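# Hook three ducks from pond into basket with pole

## Task

Using the hooked pole, fish each of the three ducks out of the pond by catching its ring, and leave all three inside the basket; the hand may grip the pole only at its red end and must never touch a duck.

## Robot and tools

Robot: two arms on a table. left_arm carries a five-finger left hand and its base is on the +y side; right_arm carries a right hand and its base is on the -y side. Calibrated bases: left_arm (-0.035, +0.589, 0) m, right_arm (-0.033, -0.573, 0) m. Scene frame: origin on the table top halfway between the bases, z = 0 is the table surface, +z up. Arm names do not match image sides. Cameras: cam_low (896x504), cam_left_wrist and cam_right_wrist (672x504, fisheye).

Hand point: a spot fixed to the palm, 0.15 m out from the wrist flange along the fingers and 0.05 m in front of the palm. Its +z runs along straight fingers, +y points out of the palm, and +x runs across the palm. On the right hand +x points away from the thumb; on the left hand it points toward the thumb. Straight fingertips sit about 0.06-0.07 m beyond the point along +z and 0.06 m behind it along -y. A bracket on the little-finger side of the wrist juts out and can collide. With the palm level, the wrist may sit below the hand point and strike the table first.

The 28-number row, used by execute_actions and move, has every value in [-1, 1] and always covers both arms: left dx, dy, dz, rx, ry, rz; left little, ring, middle, index, thumb_bend, thumb_turn, force_limit, speed; then the same fourteen for the right arm. The six pose numbers are an offset, not a pose. They are measured along scene-frame axes from that arm's Hand target as it stood when the action or move began. 1.0 equals 0.6 m of travel or 180 degrees. rx, ry, rz form one rotation vector, turning about the Hand target's position. All six zero means hold the current Hand target. Repeating an offset in a later call moves the arm again. The controller clips commanded orientation to within 32 degrees of the measured one at every step.

The six finger motor values are absolute targets: +1 open or straight, -1 closed. For thumb_turn, +1 puts the thumb beside the palm and -1 places it opposite the fingers. force_limit maps -1..+1 to about 0..10 N at the fingertip (0..15 N for the two thumb motors). speed goes from near zero at -1 to full speed at +0.48 and stays full above that. Use about -0.94 or lower for a soft close. No value means unchanged, so to keep a hand as it is, resend the last eight numbers you sent for it. If nothing was sent yet this scene, send its hand_measured six plus hand_force_limit and hand_speed. A grip around something 0.035-0.065 m thick, or a handle down to about 0.025 m, needs the thumb turned in front.

Tools:
- execute_actions(actions, cameras): actions is a list of actions, and each action is up to 15 rows, one per 1/30 s step. A short action keeps its last row until step 15. Every row counts from the action's starting Hand target, not from the previous row. An empty actions list returns camera images. cameras takes names, ["all"] or [].
- move(target, speed, blend, stop_force, zero, blocking, cameras): drives hand points in straight lines to one row or a list of up to 15 rows. Every row in the list is an offset from the same starting Hand targets. speed is top path speed in m/s (0.002-3.6, default 0.25; turning limited to twice that in rad/s), given as one value or one per target. blend is a corner radius in m (0 means stop at each target). stop_force (3-120 N, both arms) ends an arm's path when its wrist sensor feels that much push. Skip it when backing off a contact or rotating the hand. zero (default true) re-zeroes before the move. blocking=false returns after 0.5 s while motion continues, but cannot be combined with stop_force. Moves are capped at 10 s and do not avoid obstacles. Keep paths away from an arm's own base.
- wait(seconds 0-10), stop(), zoom_image(camera, region [x0,y0,x1,y1] in pixels, at most 504x504, from the latest images), show_instructions(), zero_wrist_force(arm), finished_scene(scene 1 or 2; irreversible).

Results give, in the scene frame, each hand point's end_effector_position (m), end_effector_quat_wxyz and velocities, plus the Hand target (the commanded pose that the next offsets start from). They also give Joint positions and torques, and Wrist force/torque in the end effector's own axes, with a peak line. The hand fields hand_measured, hand_stopped_by (moving, target, force, stalled, fault) and hand_load_n follow the motor order; positive load means pushed open, and a drop toward 0 means the grip was lost. "within noise" means the arm is still. A move adds a "move:" line such as done, off_target, moving, held or fault, with limits=paced (pose clipped) or limits=held (steps withheld). A hand point often stops short of its Hand target: send the remaining distance as a new offset.

Avoid: contact torque on a joint at its limit (142 N m for the big joints, 26.6 N m for the wrist joints) or about 150 N of outside force, since either freezes the arm for 10 s. Stiff arms fault if targeted even slightly past a firm contact. Do not let the two arms touch or press; the clearance check is not a guarantee. Do not knock, drop or push anything off the table, slam into fixed objects, overload fingers, or overheat motors by holding loads or stretching arms for long (a MOTOR HOT line warns; 85 °C brakes the arm). Hold the pole only at its red end and keep the hand off the ducks.

Each tool is called after ">>>" in YAML: its name, and indented under it one key for each argument.

Reference images:

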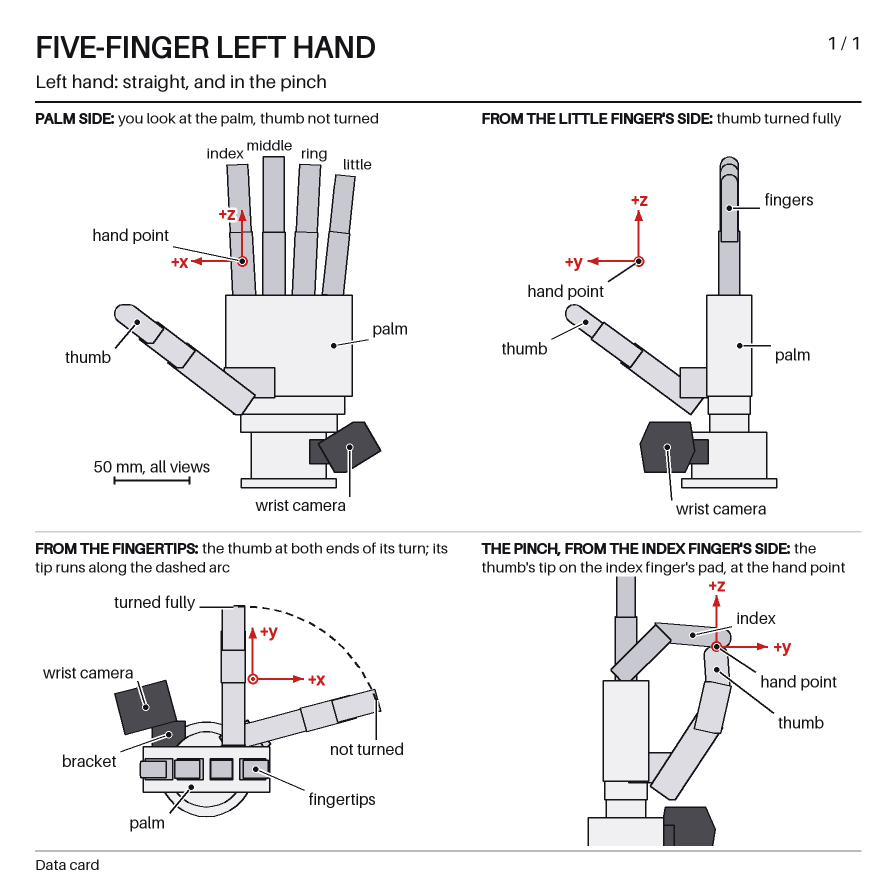

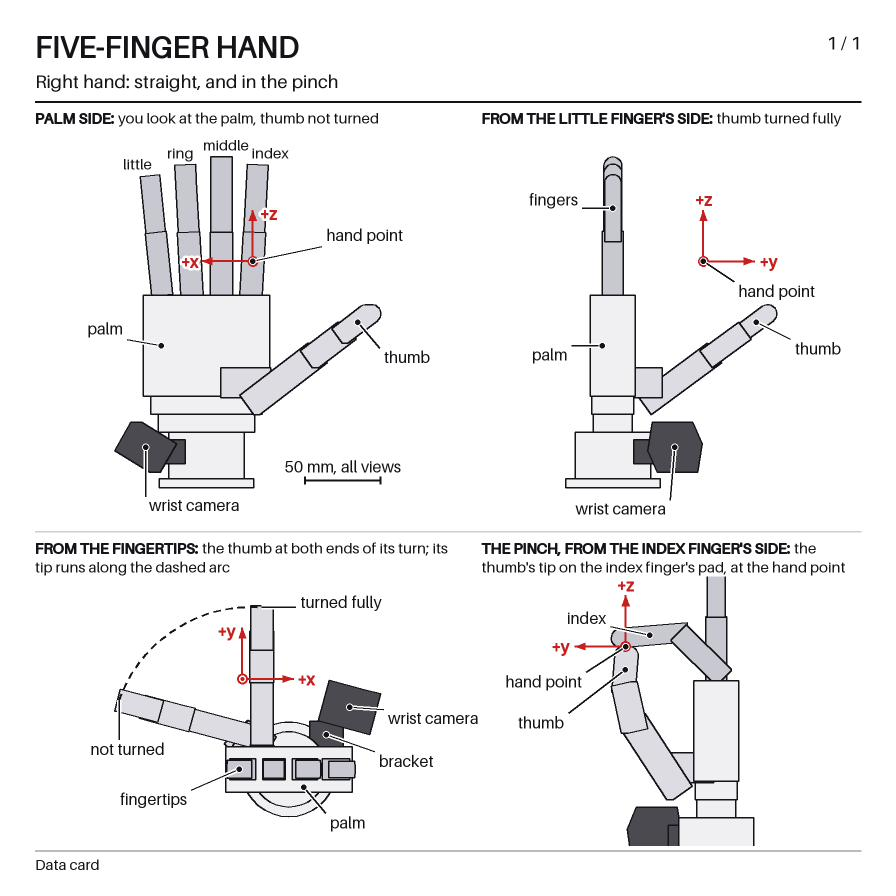

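## Session

>>> execute_actions:
  actions: []

Scene clock: 0.00 s.
left_arm: end_effector_position=(+0.0733, +0.3242, +0.4739) hand_measured=(+1.000, +1.000, +1.000, +1.000, +1.000, +1.000) hand_load_n=(+0.0, +0.0, +0.0, +0.0, +0.0, +0.0) hand_stopped_by=(target, target, target, target, target, target) hand_force_limit=0.00 hand_speed=-0.80 end_effector_quat_wxyz=(-0.005, +0.931, -0.364, -0.004) | right_arm: end_effector_position=(+0.0977, -0.3122, +0.4785) hand_measured=(+1.000, +1.000, +1.000, +1.000, +1.000, +1.000) hand_load_n=(+0.0, +0.0, +0.0, +0.0, +0.0, +0.0) hand_stopped_by=(target, target, target, target, target, target) hand_force_limit=0.00 hand_speed=-0.80 end_effector_quat_wxyz=(+0.018, -0.307, +0.952, +0.012)
Joint positions: left_arm=[4.328 -1.414 -1.358 1.193 -1.58 1.897] | right_arm=[-1.21 -1.753 1.361 1.925 1.547 -1.87]
Joint velocities: within noise
Joint torques (N m): no reading
Wrist force (N): no reading
Wrist torque (N m): no reading
Wrist force, peak (N): no reading
Hand target: left_arm +0.0733, +0.3242, +0.4739; -0.005, +0.931, -0.364, -0.004 | right_arm +0.0977, -0.3122, +0.4785; +0.018, -0.307, +0.952, +0.012

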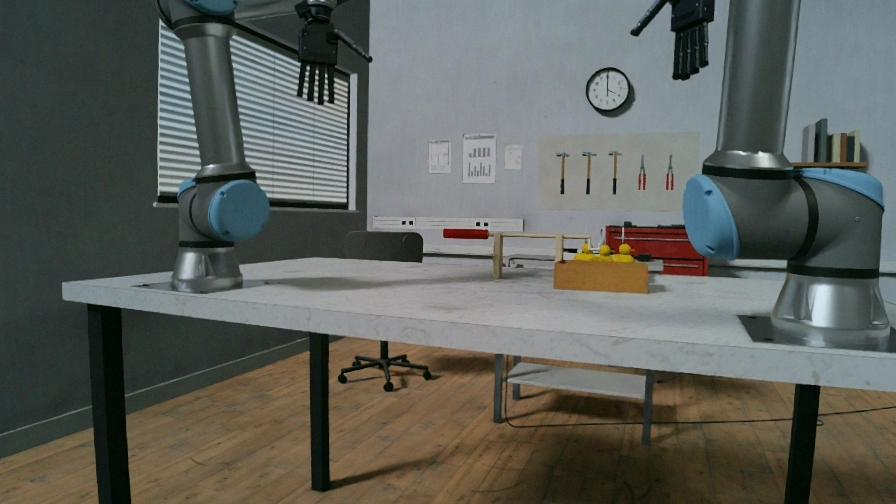

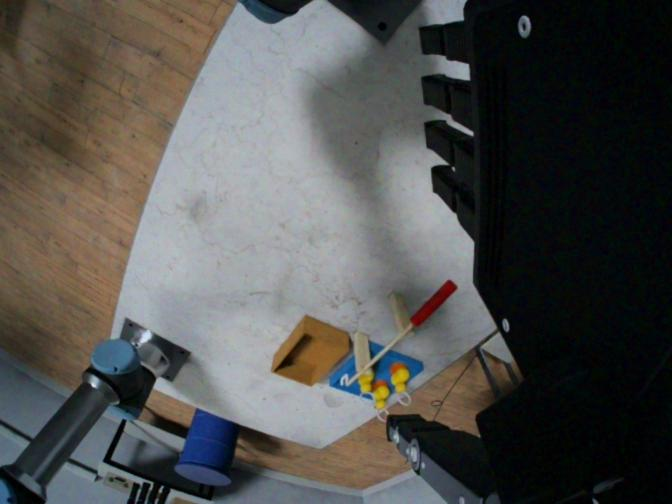

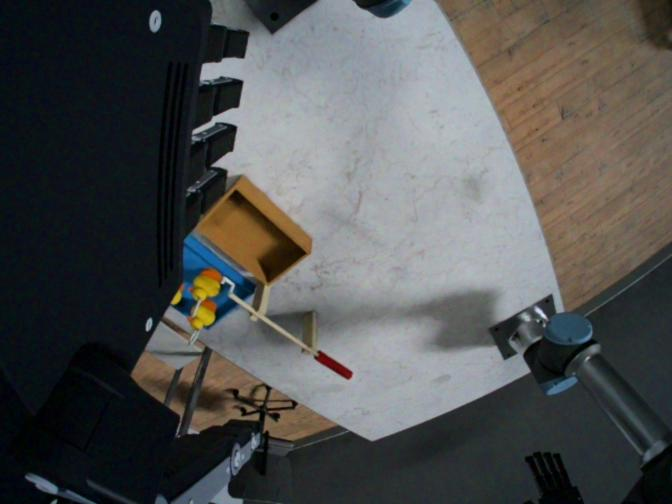

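>>> zoom_image:
  camera: "cam_low"
  region: [420, 200, 690, 320]

>>> zoom_image:
  camera: "cam_left_wrist"
  region: [240, 250, 500, 440]

>>> zoom_image:
  camera: "cam_right_wrist"
  region: [140, 160, 400, 420]

Scaled by 1.867.

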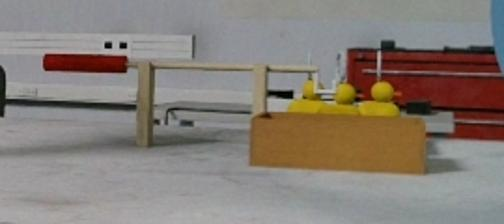

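Scaled by 1.938 from the camera's 672x504 image, which has a finer 960x720 frame.

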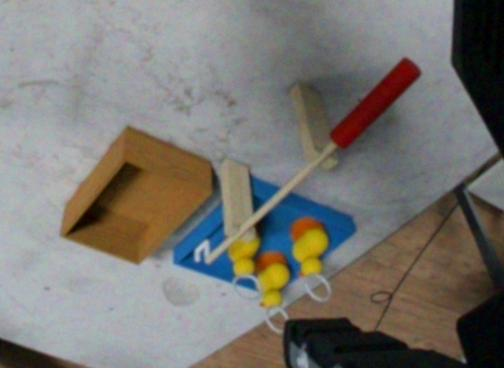

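Scaled by 1.938 from the camera's 672x504 image, which has a finer 960x720 frame.

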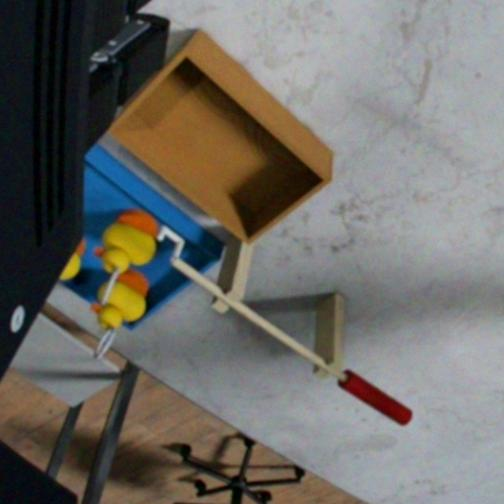

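>>> zoom_image:
  camera: "cam_low"
  region: [430, 215, 530, 290]

>>> zoom_image:
  camera: "cam_low"
  region: [545, 225, 665, 300]

>>> zoom_image:
  camera: "cam_left_wrist"
  region: [320, 320, 440, 430]

>>> zoom_image:
  camera: "cam_right_wrist"
  region: [160, 230, 280, 350]

Scaled by 5.040.

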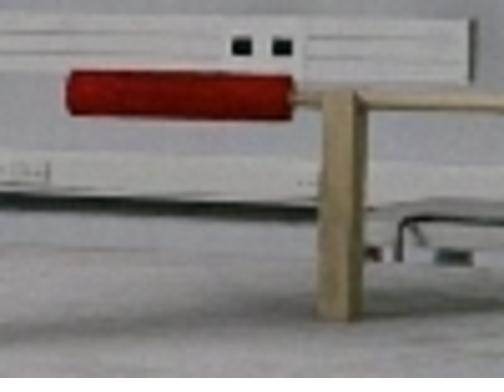

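Scaled by 4.200.

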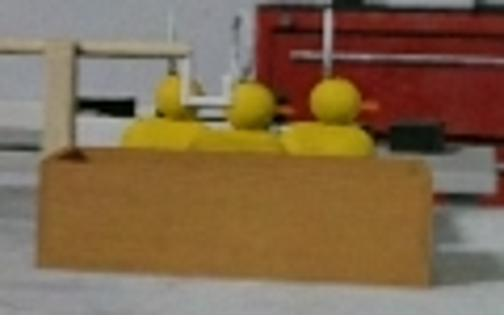

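Scaled by 4.200 from the camera's 672x504 image, which has a finer 960x720 frame.

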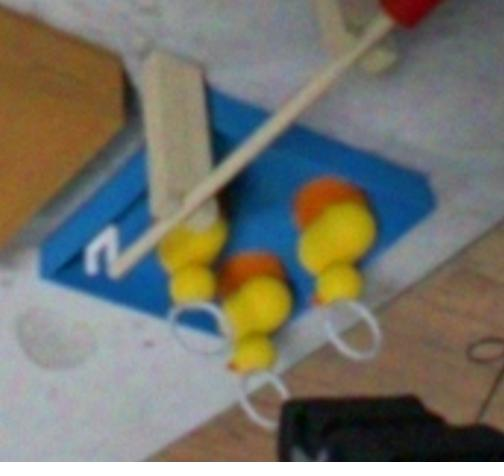

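Scaled by 4.200 from the camera's 672x504 image, which has a finer 960x720 frame.

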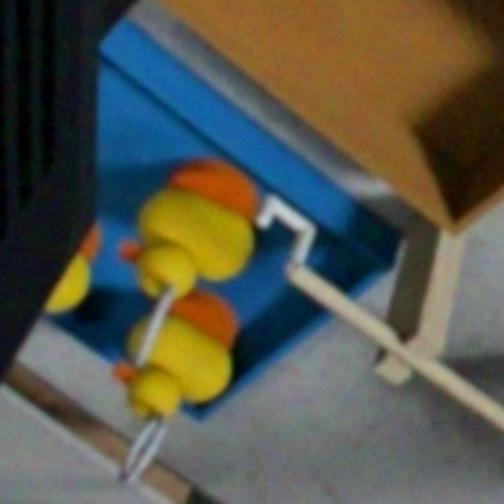

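>>> zoom_image:
  camera: "cam_right_wrist"
  region: [470, 270, 600, 400]

>>> zoom_image:
  camera: "cam_left_wrist"
  region: [90, 300, 220, 430]

>>> zoom_image:
  camera: "cam_right_wrist"
  region: [220, 0, 440, 120]

>>> zoom_image:
  camera: "cam_left_wrist"
  region: [220, 0, 440, 120]

Scaled by 3.877 from the camera's 672x504 image, which has a finer 960x720 frame.

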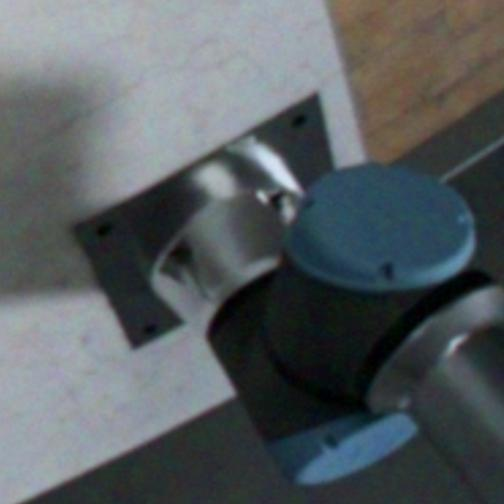

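Scaled by 3.877 from the camera's 672x504 image, which has a finer 960x720 frame.

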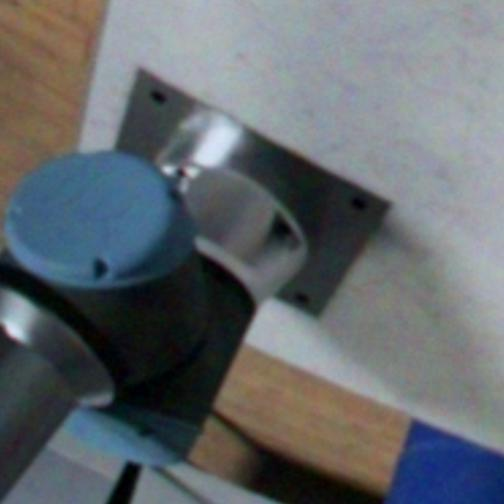

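Scaled by 2.291 from the camera's 672x504 image, which has a finer 960x720 frame.

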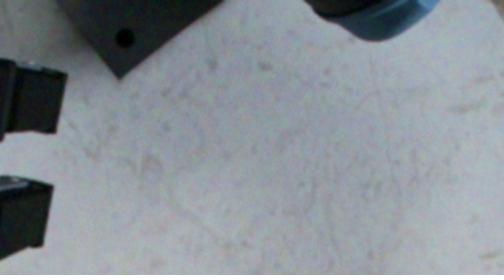

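Scaled by 2.291 from the camera's 672x504 image, which has a finer 960x720 frame.

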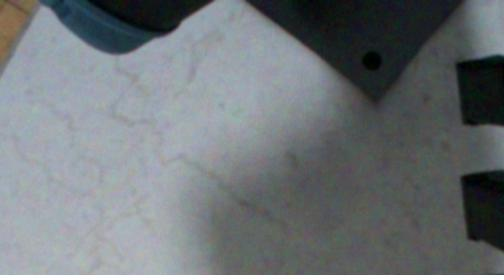

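>>> move:
  target:
    - [0.448,-0.337,-0.433,0.1031,-0.2354,-0.2489,1,1,1,1,1,-1,0,0,0.535,-0.225,-0.276,0.1097,-0.085,-0.0058,1,1,1,1,1,1,0,-0.8]
  cameras: ["all"]
  speed: 0.3

Scene clock: 40.73 s.
left_arm: end_effector_position=(+0.3420, +0.1220, +0.2142) hand_measured=(+1.000, +1.000, +1.000, +1.000, +1.000, -1.000) hand_load_n=(+0.0, +0.0, +0.0, +0.0, +0.0, +0.0) hand_stopped_by=(target, target, target, target, target, target) hand_force_limit=0.00 hand_speed=0.00 end_effector_quat_wxyz=(-0.276, +0.654, -0.651, +0.269) end_effector_velocity=(+0.001, -0.001, +0.000) end_effector_angular_velocity=(-0.001, -0.005, -0.004) | right_arm: end_effector_position=(+0.4186, -0.4473, +0.3130) hand_measured=(+1.000, +1.000, +1.000, +1.000, +1.000, +1.000) hand_load_n=(+0.0, +0.0, +0.0, +0.5, +0.0, +0.0) hand_stopped_by=(target, target, target, target, target, target) hand_force_limit=0.00 hand_speed=-0.80 end_effector_quat_wxyz=(+0.196, -0.289, +0.927, +0.134)
Joint positions: left_arm=[3.949 -2.001 -1.291 2.329 -2.115 2.513] | right_arm=[-1.95 -1.382 1.519 1.303 1.108 -2.561]
Joint velocities: left_arm=[0 -0.001 0.001 0.007 0 0.006] | right_arm=[within noise]
Joint torques (N m): left_arm=[5.47 31.31 10.95 0.19 -0.66 1.16] | right_arm=[12.07 -16.42 -4.15 1.28 -0.85 1.5]
Wrist force (N): left_arm=[0.1 -0.6 -0.7] | right_arm=[-0.6 0.0 0.1]
Wrist torque (N m): left_arm=[0.00 -0.05 -0.07] | right_arm=[0.00 0.04 -0.12]
Wrist force, peak (N): left_arm=[-1.5 0.0 -0.8] | right_arm=[-0.8 -1.4 1.0]
Hand target: left_arm +0.3421, +0.1220, +0.2141; -0.277, +0.654, -0.651, +0.269 | right_arm +0.4187, -0.4472, +0.3129; +0.197, -0.289, +0.927, +0.134
Off the commanded pose: left_arm 0.000 m, 0 deg | right_arm 0.000 m, 0 deg.
move: done

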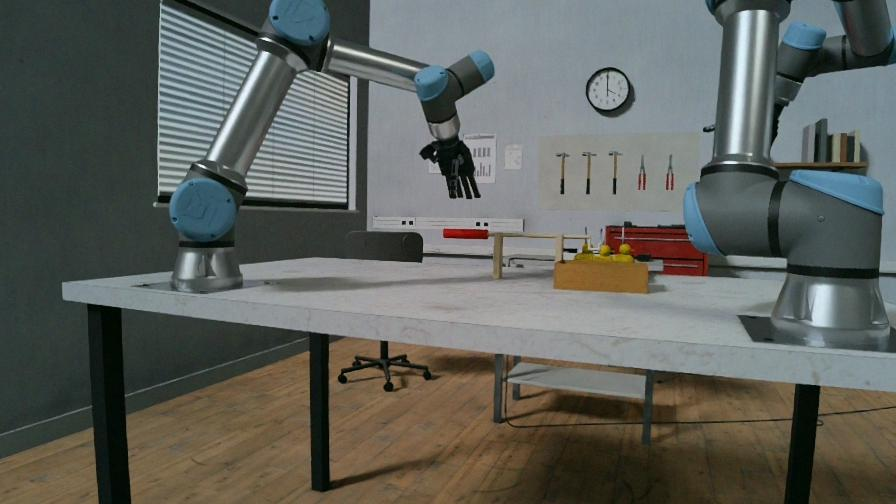

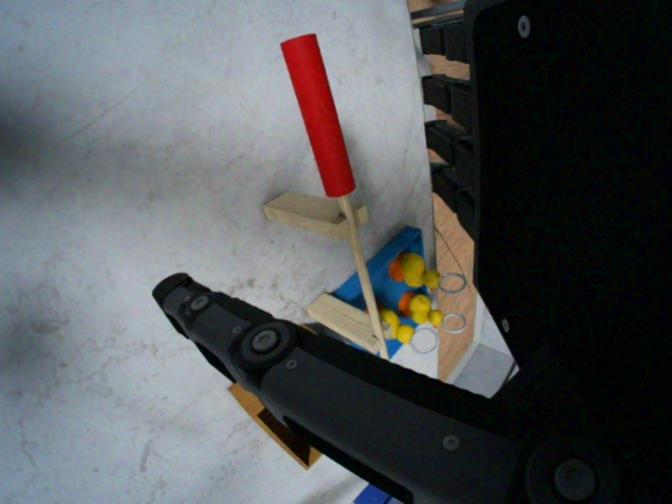

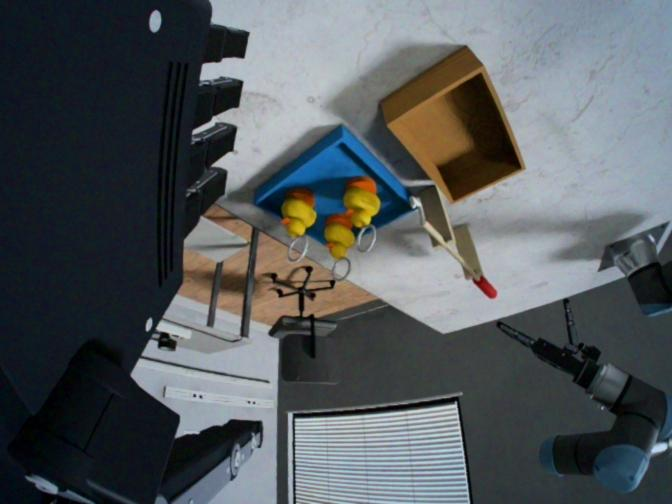

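>>> zoom_image:
  camera: "cam_right_wrist"
  region: [240, 110, 400, 290]

>>> zoom_image:
  camera: "cam_right_wrist"
  region: [370, 30, 540, 310]

>>> zoom_image:
  camera: "cam_left_wrist"
  region: [320, 210, 500, 370]

>>> zoom_image:
  camera: "cam_left_wrist"
  region: [240, 20, 400, 260]

Scaled by 2.800 from the camera's 672x504 image, which has a finer 960x720 frame.

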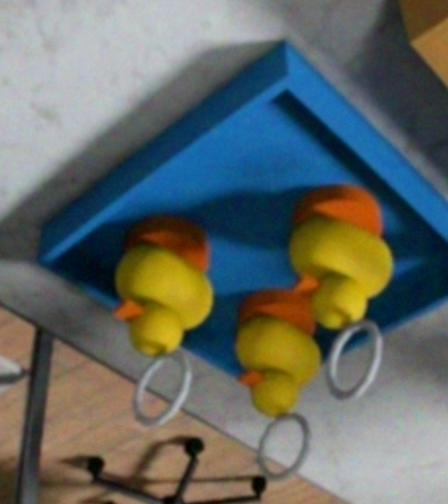

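Scaled by 1.800 from the camera's 672x504 image, which has a finer 960x720 frame.

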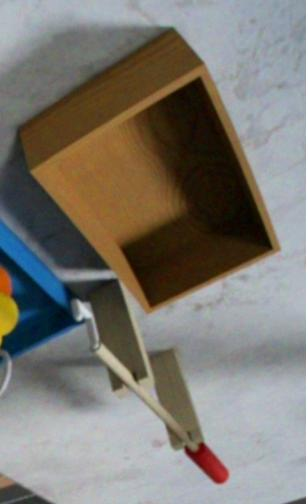

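Scaled by 2.800 from the camera's 672x504 image, which has a finer 960x720 frame.

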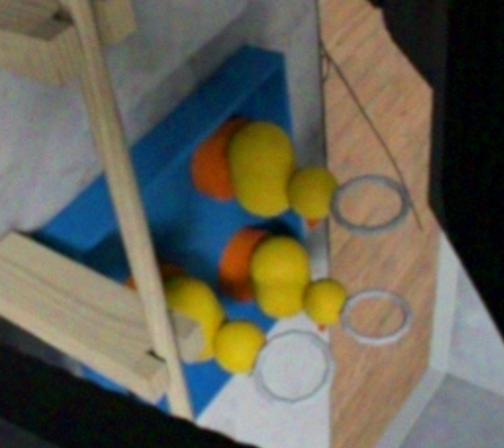

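Scaled by 2.100 from the camera's 672x504 image, which has a finer 960x720 frame.

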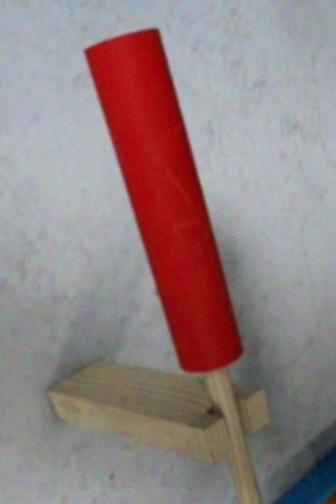

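>>> zoom_image:
  camera: "cam_right_wrist"
  region: [470, 230, 672, 430]

>>> zoom_image:
  camera: "cam_left_wrist"
  region: [140, 0, 480, 320]

>>> zoom_image:
  camera: "cam_low"
  region: [410, 130, 530, 290]

Scaled by 2.495 from the camera's 672x504 image, which has a finer 960x720 frame.

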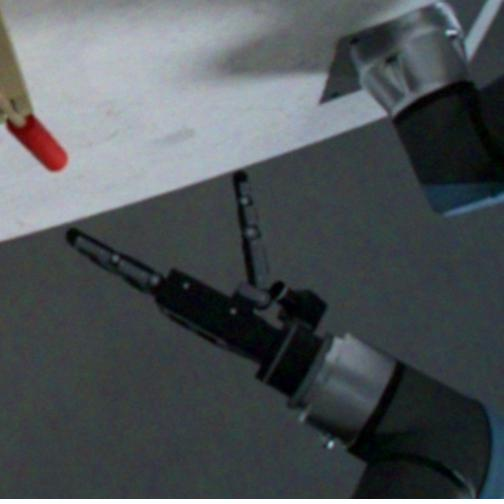

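Scaled by 1.482 from the camera's 672x504 image, which has a finer 960x720 frame.

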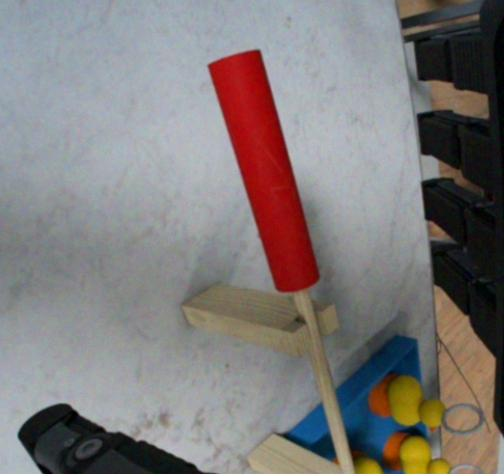

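Scaled by 3.150.

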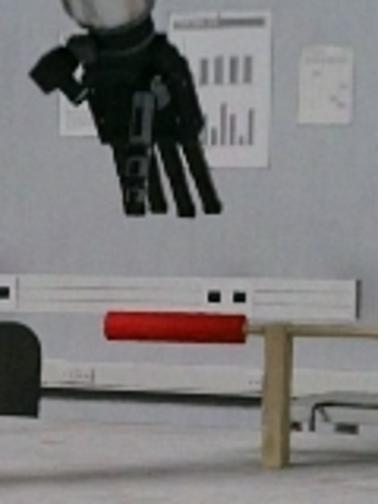

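>>> move:
  target:
    - [0.0625,0,-0.1025,0,0,0,1,1,1,1,1,-1,0,0,0,0,0,0,0,0,1,1,1,1,1,1,0,-0.8]
  cameras: ["all"]
  speed: 0.15

Scene clock: 116.93 s.
left_arm: end_effector_position=(+0.3795, +0.1220, +0.1526) hand_measured=(+1.000, +1.000, +1.000, +1.000, +1.000, -1.000) hand_load_n=(+0.0, +0.0, +0.0, +0.0, -0.5, +0.0) hand_stopped_by=(target, target, target, target, target, target) hand_force_limit=0.00 hand_speed=0.00 end_effector_quat_wxyz=(-0.276, +0.654, -0.651, +0.269) | right_arm: end_effector_position=(+0.4187, -0.4472, +0.3129) hand_measured=(+1.000, +1.000, +1.000, +1.000, +1.000, +1.000) hand_load_n=(+0.0, +0.0, +0.0, +0.0, +0.0, +0.0) hand_stopped_by=(target, target, target, target, target, target) hand_force_limit=0.00 hand_speed=-0.80 end_effector_quat_wxyz=(+0.197, -0.289, +0.927, +0.134)
Joint positions: left_arm=[4.002 -2.075 -1.336 2.472 -2.084 2.563] | right_arm=[-1.95 -1.382 1.519 1.303 1.108 -2.561]
Joint torques (N m): left_arm=[-1.65 41.75 30.45 -0.22 -2.5 -0.9] | right_arm=[11.48 -18.01 -5.78 1.78 -2.36 -1.84]
Wrist force (N): left_arm=[0.3 -0.4 -0.3] | right_arm=[-0.6 0.1 -0.1]
Wrist torque (N m): left_arm=[0.01 -0.09 -0.08] | right_arm=[0.02 0.04 -0.10]
Wrist force, peak (N): left_arm=[0.3 -1.0 -1.9] | right_arm=[-1.1 0.0 -0.1]
Hand target: left_arm +0.3796, +0.1220, +0.1526; -0.277, +0.654, -0.651, +0.269 | right_arm +0.4187, -0.4472, +0.3129; +0.197, -0.289, +0.927, +0.134
Off the commanded pose: left_arm 0.000 m, 0 deg | right_arm 0.000 m, 0 deg.
move: done

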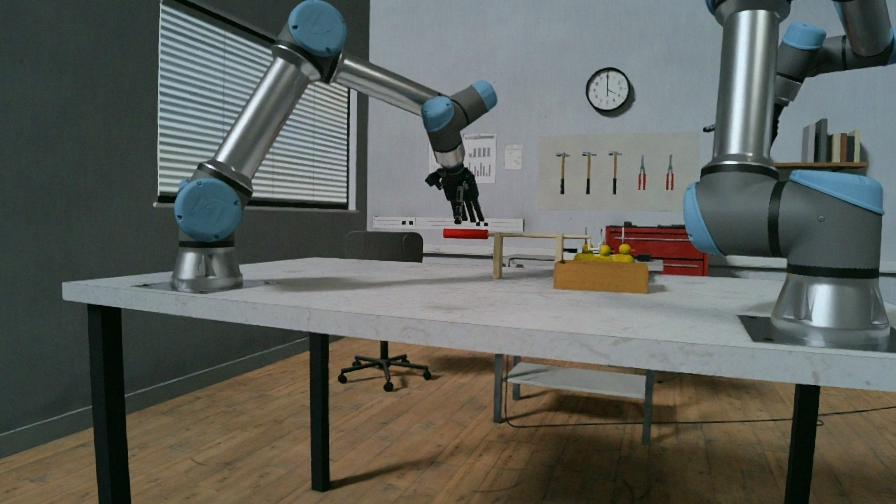

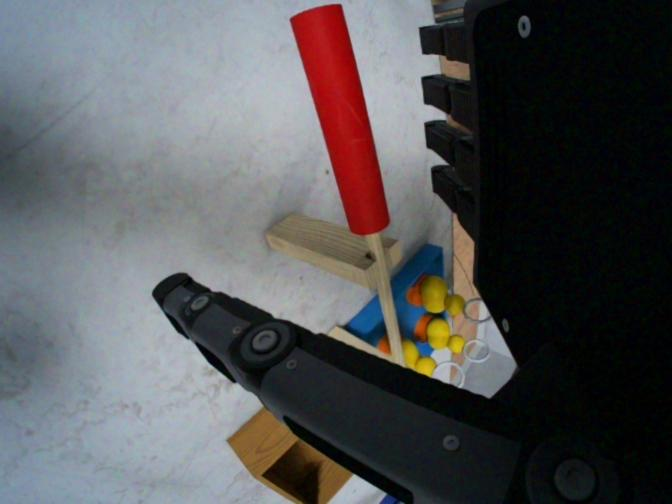

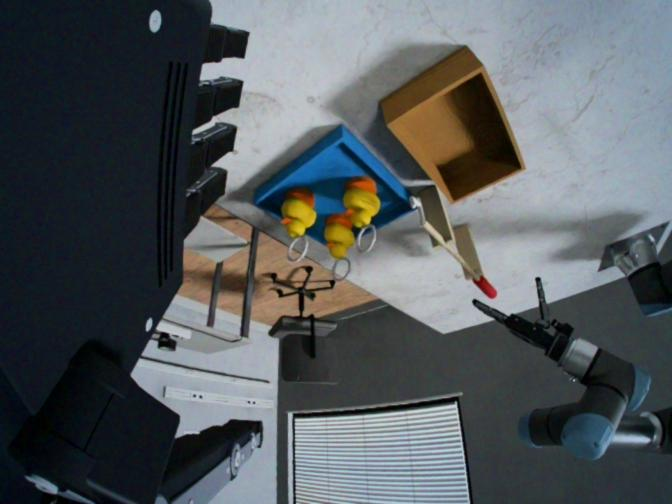

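>>> move:
  target:
    - [0.0707,0,-0.0707,0,0,0,1,1,1,1,1,-1,0,0,0,0,0,0,0,0,1,1,1,1,1,1,0,-0.8]
  cameras: ["all"]
  speed: 0.1

>>> zoom_image:
  camera: "cam_right_wrist"
  region: [430, 220, 590, 340]

>>> zoom_image:
  camera: "cam_low"
  region: [420, 160, 540, 290]

Scene clock: 126.63 s.
left_arm: end_effector_position=(+0.4221, +0.1219, +0.1102) hand_measured=(+1.000, +1.000, +1.000, +1.000, +1.000, -1.000) hand_load_n=(+0.0, +0.0, -0.5, +0.0, +0.0, +0.0) hand_stopped_by=(target, target, target, target, target, target) hand_force_limit=0.00 hand_speed=0.00 end_effector_quat_wxyz=(-0.276, +0.654, -0.651, +0.269) | right_arm: end_effector_position=(+0.4187, -0.4472, +0.3129) hand_measured=(+1.000, +1.000, +1.000, +1.000, +1.000, +1.000) hand_load_n=(+0.0, +0.0, +0.0, +0.0, +0.0, +0.0) hand_stopped_by=(target, target, target, target, target, target) hand_force_limit=0.00 hand_speed=-0.80 end_effector_quat_wxyz=(+0.197, -0.289, +0.927, +0.134)
Joint positions: left_arm=[4.057 -2.158 -1.312 2.555 -2.052 2.613] | right_arm=[-1.95 -1.382 1.519 1.303 1.108 -2.561]
Joint torques (N m): left_arm=[-7.9 54.94 10.79 -2.63 -2.4 -1.56] | right_arm=[10.88 -17.95 -4.91 1.42 -2.5 -1.87]
Wrist force (N): left_arm=[0.3 -0.8 -0.3] | right_arm=[-0.8 0.2 0.1]
Wrist torque (N m): left_arm=[-0.05 -0.07 -0.07] | right_arm=[0.03 0.07 -0.12]
Wrist force, peak (N): left_arm=[0.1 -0.9 -1.5] | right_arm=[-1.0 0.0 0.0]
Hand target: left_arm +0.4220, +0.1220, +0.1102; -0.277, +0.654, -0.651, +0.269 | right_arm +0.4187, -0.4472, +0.3129; +0.197, -0.289, +0.927, +0.134
Off the commanded pose: left_arm 0.000 m, 0 deg | right_arm 0.000 m, 0 deg.
move: done

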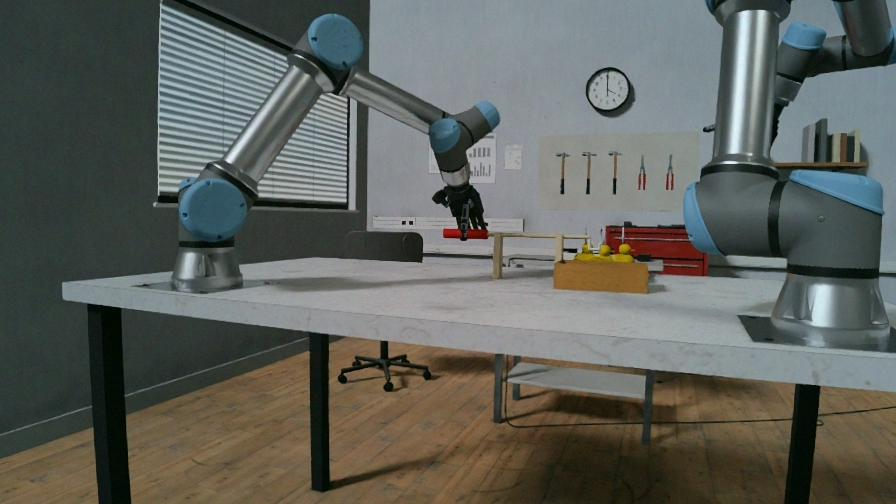

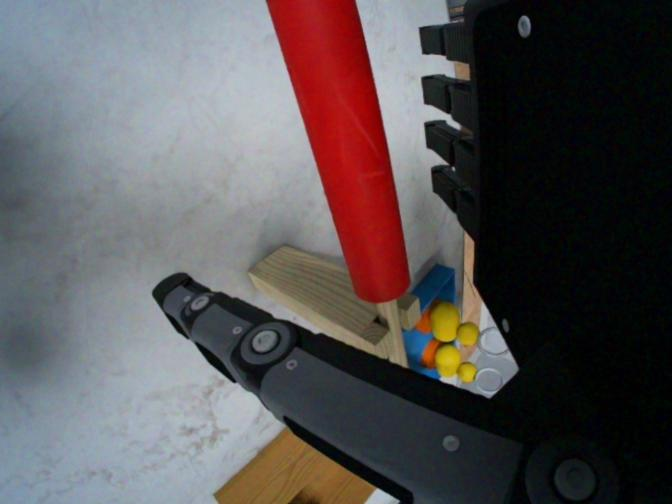

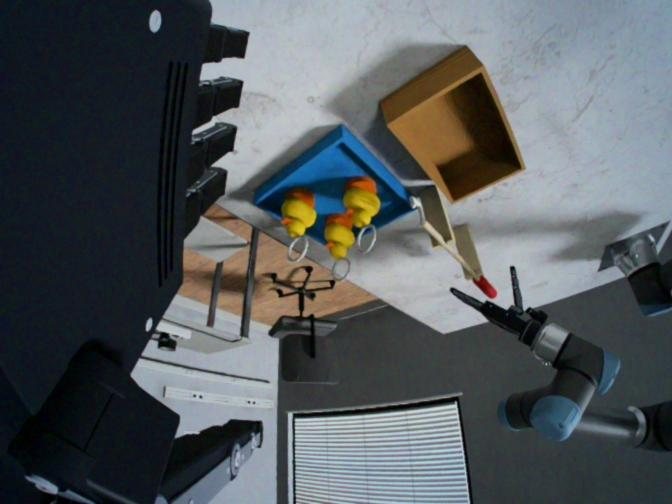

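Scaled by 3.150 from the camera's 672x504 image, which has a finer 960x720 frame.

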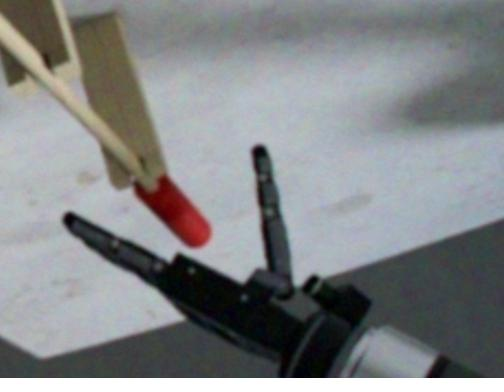

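Scaled by 3.877.

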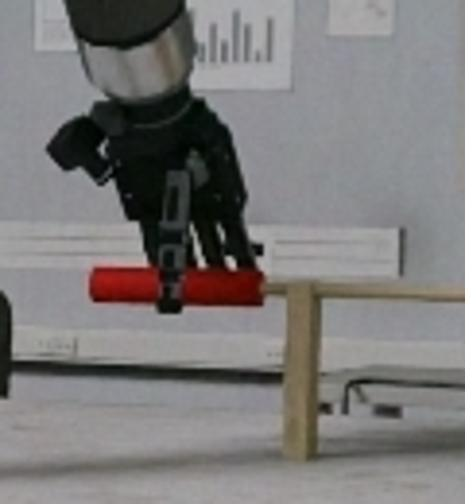

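>>> move:
  target:
    - [0,0,-0.04,0,0,0,1,1,1,1,1,-1,0,0,0,0,0,0,0,0,1,1,1,1,1,1,0,-0.8]
  cameras: ["cam_low","cam_left_wrist","cam_right_wrist"]
  speed: 0.03
  stop_force: 4

>>> zoom_image:
  camera: "cam_right_wrist"
  region: [430, 220, 590, 340]

Scene clock: 143.13 s.
left_arm: end_effector_position=(+0.4220, +0.1220, +0.0862) hand_measured=(+1.000, +1.000, +1.000, +1.000, +1.000, -1.000) hand_load_n=(+0.0, +0.0, +0.0, +0.0, +0.0, +0.0) hand_stopped_by=(target, target, target, target, target, target) hand_force_limit=0.00 hand_speed=0.00 end_effector_quat_wxyz=(-0.277, +0.654, -0.651, +0.269) | right_arm: end_effector_position=(+0.4187, -0.4472, +0.3129) hand_measured=(+1.000, +1.000, +1.000, +1.000, +1.000, +1.000) hand_load_n=(+0.0, +0.0, +0.0, +0.0, -0.5, +0.0) hand_stopped_by=(target, target, target, target, target, target) hand_force_limit=0.00 hand_speed=-0.80 end_effector_quat_wxyz=(+0.197, -0.289, +0.927, +0.134)
Joint positions: left_arm=[4.057 -2.178 -1.344 2.607 -2.052 2.613] | right_arm=[-1.95 -1.382 1.519 1.303 1.108 -2.561]
Joint torques (N m): left_arm=[-5.32 55.29 30.16 -1.98 -2.09 -0.69] | right_arm=[10.2 -16.96 -4.47 0.62 -2.81 -1.56]
Wrist force (N): left_arm=[0.2 -0.8 -0.3] | right_arm=[-0.7 -0.1 0.1]
Wrist torque (N m): left_arm=[-0.05 -0.05 -0.08] | right_arm=[-0.01 0.04 -0.12]
Wrist force, peak (N): left_arm=[0.1 -1.1 -0.5] | right_arm=[-1.0 0.1 -0.2]
Hand target: left_arm +0.4220, +0.1220, +0.0862; -0.277, +0.654, -0.651, +0.269 | right_arm +0.4187, -0.4472, +0.3129; +0.197, -0.289, +0.927, +0.134
Off the commanded pose: left_arm 0.000 m, 0 deg | right_arm 0.000 m, 0 deg.
move: done

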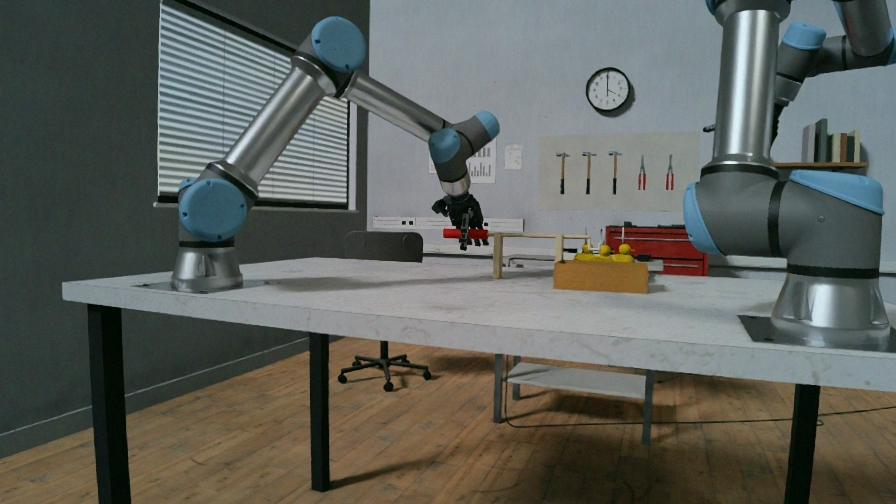

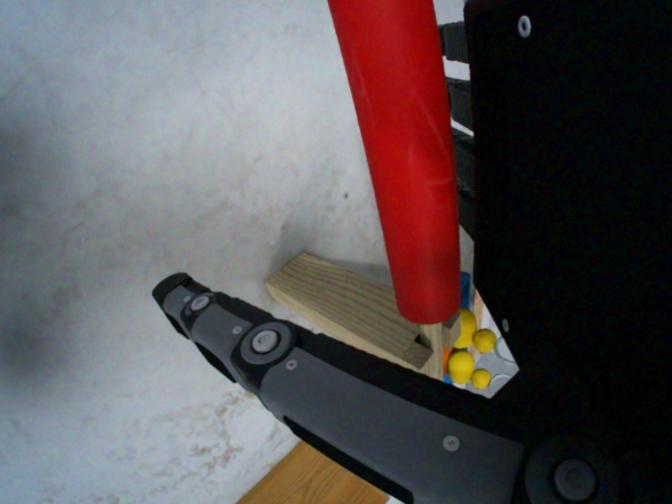

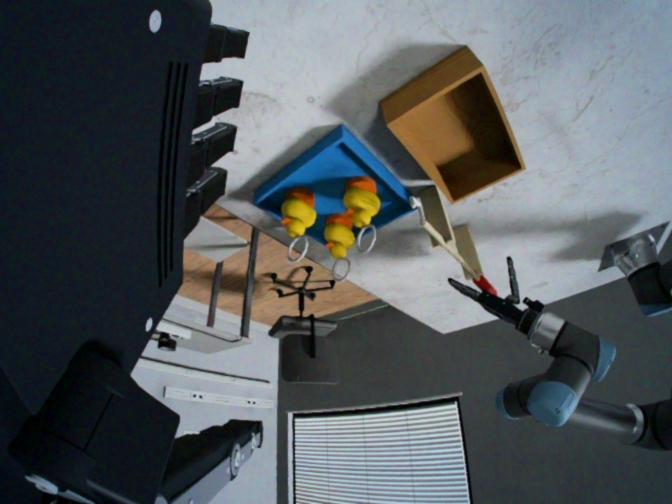

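Scaled by 3.150 from the camera's 672x504 image, which has a finer 960x720 frame.

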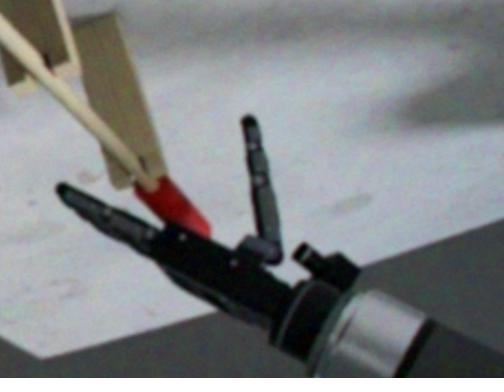

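>>> move:
  target:
    - [-0.0071,0,-0.0071,0,0,0,1,1,1,1,1,-1,0,0,0,0,0,0,0,0,1,1,1,1,1,1,0,-0.8]
  cameras: ["cam_left_wrist"]
  speed: 0.01
  stop_force: 3

Scene clock: 152.97 s.
left_arm: end_effector_position=(+0.4177, +0.1220, +0.0819) hand_measured=(+1.000, +1.000, +1.000, +1.000, +1.000, -1.000) hand_load_n=(+0.0, -0.5, -0.5, +0.0, +0.0, +0.0) hand_stopped_by=(target, target, target, target, target, target) hand_force_limit=0.00 hand_speed=0.00 end_effector_quat_wxyz=(-0.277, +0.654, -0.651, +0.269) | right_arm: end_effector_position=(+0.4187, -0.4472, +0.3129) hand_measured=(+1.000, +1.000, +1.000, +1.000, +1.000, +1.000) hand_load_n=(+0.0, +0.0, +0.0, +0.0, +0.0, +0.0) hand_stopped_by=(target, target, target, target, target, target) hand_force_limit=0.00 hand_speed=-0.80 end_effector_quat_wxyz=(+0.197, -0.289, +0.927, +0.134)
Joint positions: left_arm=[4.051 -2.177 -1.359 2.619 -2.055 2.608] | right_arm=[-1.95 -1.382 1.519 1.303 1.108 -2.561]
Joint torques (N m): left_arm=[4.82 49.59 29.78 -2.56 0.27 0.83] | right_arm=[9.43 -16.04 -3.95 0.26 -2.9 -1.59]
Wrist force (N): left_arm=[0.2 -0.9 -0.4] | right_arm=[-0.9 0.1 0.0]
Wrist torque (N m): left_arm=[-0.06 -0.05 -0.03] | right_arm=[0.02 0.07 -0.12]
Wrist force, peak (N): left_arm=[0.1 -1.3 -0.3] | right_arm=[-1.0 0.3 -0.2]
Hand target: left_arm +0.4177, +0.1220, +0.0819; -0.277, +0.654, -0.651, +0.269 | right_arm +0.4187, -0.4472, +0.3129; +0.197, -0.289, +0.927, +0.134
Off the commanded pose: left_arm 0.000 m, 0 deg | right_arm 0.000 m, 0 deg.
move: done
Images, in order (width x height): cam_left_wrist 672x504.

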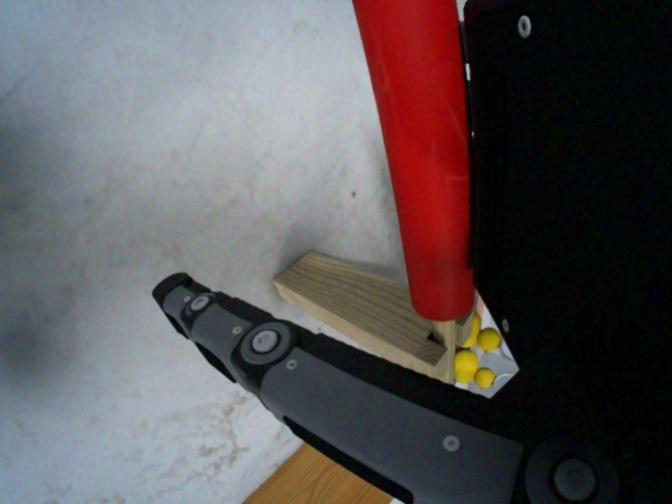

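>>> move:
  target:
    - [0,0,0,0,0,0,-1,-1,-1,-1,1,-1,0,-0.7,0,0,0,0,0,0,1,1,1,1,1,1,0,-0.8]
  cameras: ["cam_low","cam_left_wrist"]

Scene clock: 161.40 s.
left_arm: end_effector_position=(+0.4179, +0.1220, +0.0820) hand_measured=(-0.186, -0.076, +0.062, +0.202, +1.000, -1.000) hand_load_n=(+6.0, +5.0, +2.5, +1.5, +0.0, +0.0) hand_stopped_by=(force, force, force, force, target, target) hand_force_limit=0.00 hand_speed=-0.70 end_effector_quat_wxyz=(-0.277, +0.654, -0.651, +0.269) | right_arm: end_effector_position=(+0.4187, -0.4472, +0.3129) hand_measured=(+1.000, +1.000, +1.000, +1.000, +1.000, +1.000) hand_load_n=(+0.0, +0.0, +0.0, +0.0, +0.0, +0.5) hand_stopped_by=(target, target, target, target, target, target) hand_force_limit=0.00 hand_speed=-0.80 end_effector_quat_wxyz=(+0.197, -0.289, +0.927, +0.134)
Joint positions: left_arm=[4.052 -2.177 -1.358 2.619 -2.055 2.608] | right_arm=[-1.95 -1.382 1.519 1.303 1.108 -2.561]
Joint torques (N m): left_arm=[-29.89 36.76 -7.77 -12.83 4.11 0.82] | right_arm=[9.34 -15.61 -3.36 0.3 -2.88 -1.43]
Wrist force (N): left_arm=[1.4 -46.5 37.6] | right_arm=[-0.9 0.2 0.0]
Wrist torque (N m): left_arm=[-2.19 1.72 1.25] | right_arm=[0.03 0.07 -0.12]
Wrist force, peak (N): left_arm=[1.5 -46.2 38.5] | right_arm=[-1.0 0.3 -0.1]
Hand target: left_arm +0.4177, +0.1220, +0.0819; -0.277, +0.654, -0.651, +0.269 | right_arm +0.4187, -0.4472, +0.3129; +0.197, -0.289, +0.927, +0.134
Off the commanded pose: left_arm 0.000 m, 0 deg | right_arm 0.000 m, 0 deg.
move: done
Images, in order (width x height): cam_low 896x504, cam_left_wrist 672x504.

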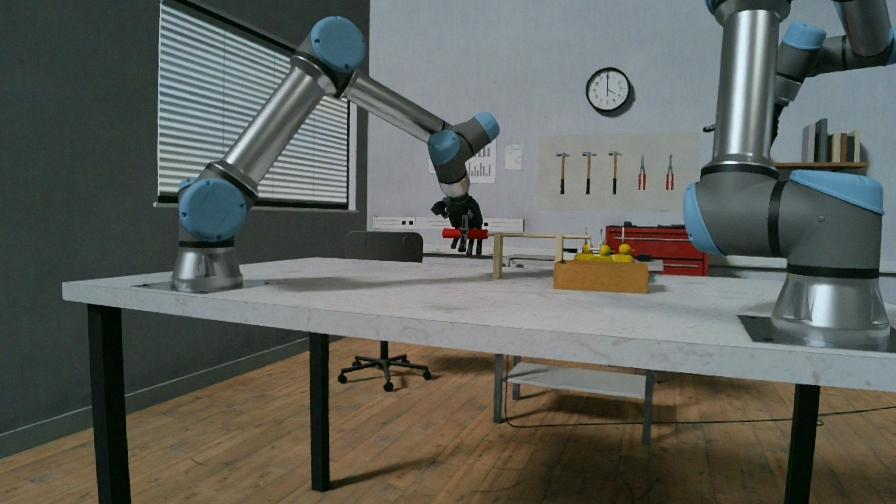

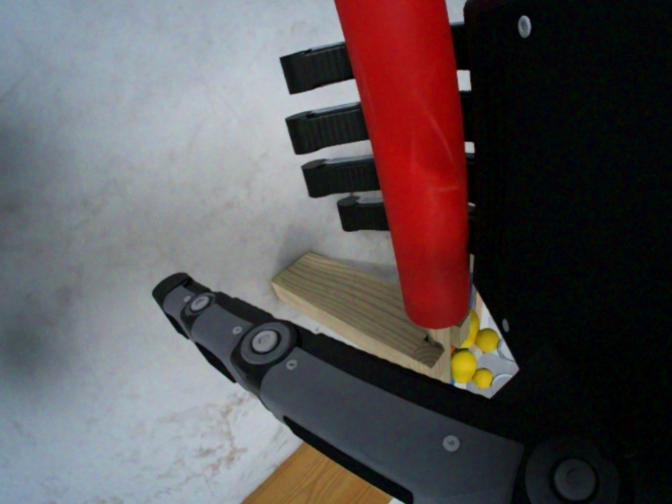

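>>> move:
  target:
    - [0,0,0,0,0,0,1,1,1,1,1,-1,0,-0.3,0,0,0,0,0,0,1,1,1,1,1,1,0,-0.8]
  cameras: ["cam_left_wrist"]

Scene clock: 176.23 s.
left_arm: end_effector_position=(+0.4177, +0.1220, +0.0819) hand_measured=(+1.000, +1.000, +1.000, +1.000, +1.000, -1.000) hand_load_n=(+0.0, +0.0, +0.0, +0.0, +0.0, +0.0) hand_stopped_by=(target, target, target, target, target, target) hand_force_limit=0.00 hand_speed=-0.30 end_effector_quat_wxyz=(-0.277, +0.654, -0.651, +0.269) | right_arm: end_effector_position=(+0.4187, -0.4472, +0.3129) hand_measured=(+1.000, +1.000, +1.000, +1.000, +1.000, +1.000) hand_load_n=(+0.0, +0.0, +0.0, +0.0, +0.0, +0.0) hand_stopped_by=(target, target, target, target, target, target) hand_force_limit=0.00 hand_speed=-0.80 end_effector_quat_wxyz=(+0.197, -0.289, +0.927, +0.134)
Joint positions: left_arm=[4.051 -2.177 -1.359 2.619 -2.055 2.608] | right_arm=[-1.95 -1.382 1.519 1.303 1.108 -2.561]
Joint torques (N m): left_arm=[6.59 36.28 30.09 -0.46 -2.32 0.81] | right_arm=[8.77 -16.54 -4.19 0.47 -2.88 -1.02]
Wrist force (N): left_arm=[-0.1 1.3 -0.2] | right_arm=[-0.7 0.1 0.0]
Wrist torque (N m): left_arm=[0.27 -0.01 -0.12] | right_arm=[0.02 0.05 -0.12]
Wrist force, peak (N): left_arm=[0.7 -49.2 38.7] | right_arm=[-1.1 0.1 -0.2]
Hand target: left_arm +0.4177, +0.1220, +0.0819; -0.277, +0.654, -0.651, +0.269 | right_arm +0.4187, -0.4472, +0.3129; +0.197, -0.289, +0.927, +0.134
Off the commanded pose: left_arm 0.000 m, 0 deg | right_arm 0.000 m, 0 deg.
move: done
Images, in order (width x height): cam_left_wrist 672x504.

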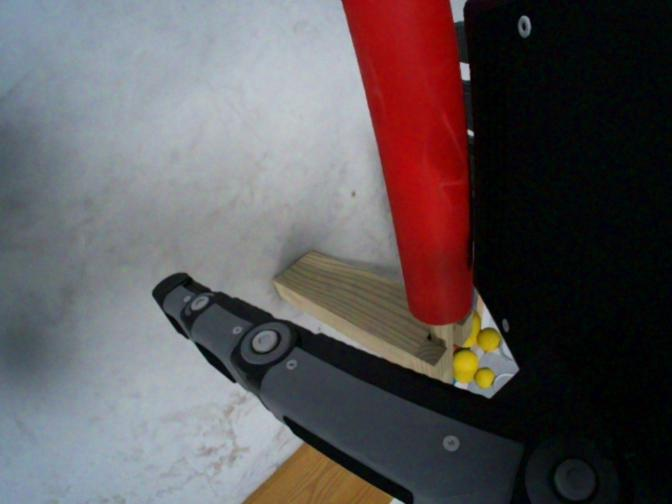

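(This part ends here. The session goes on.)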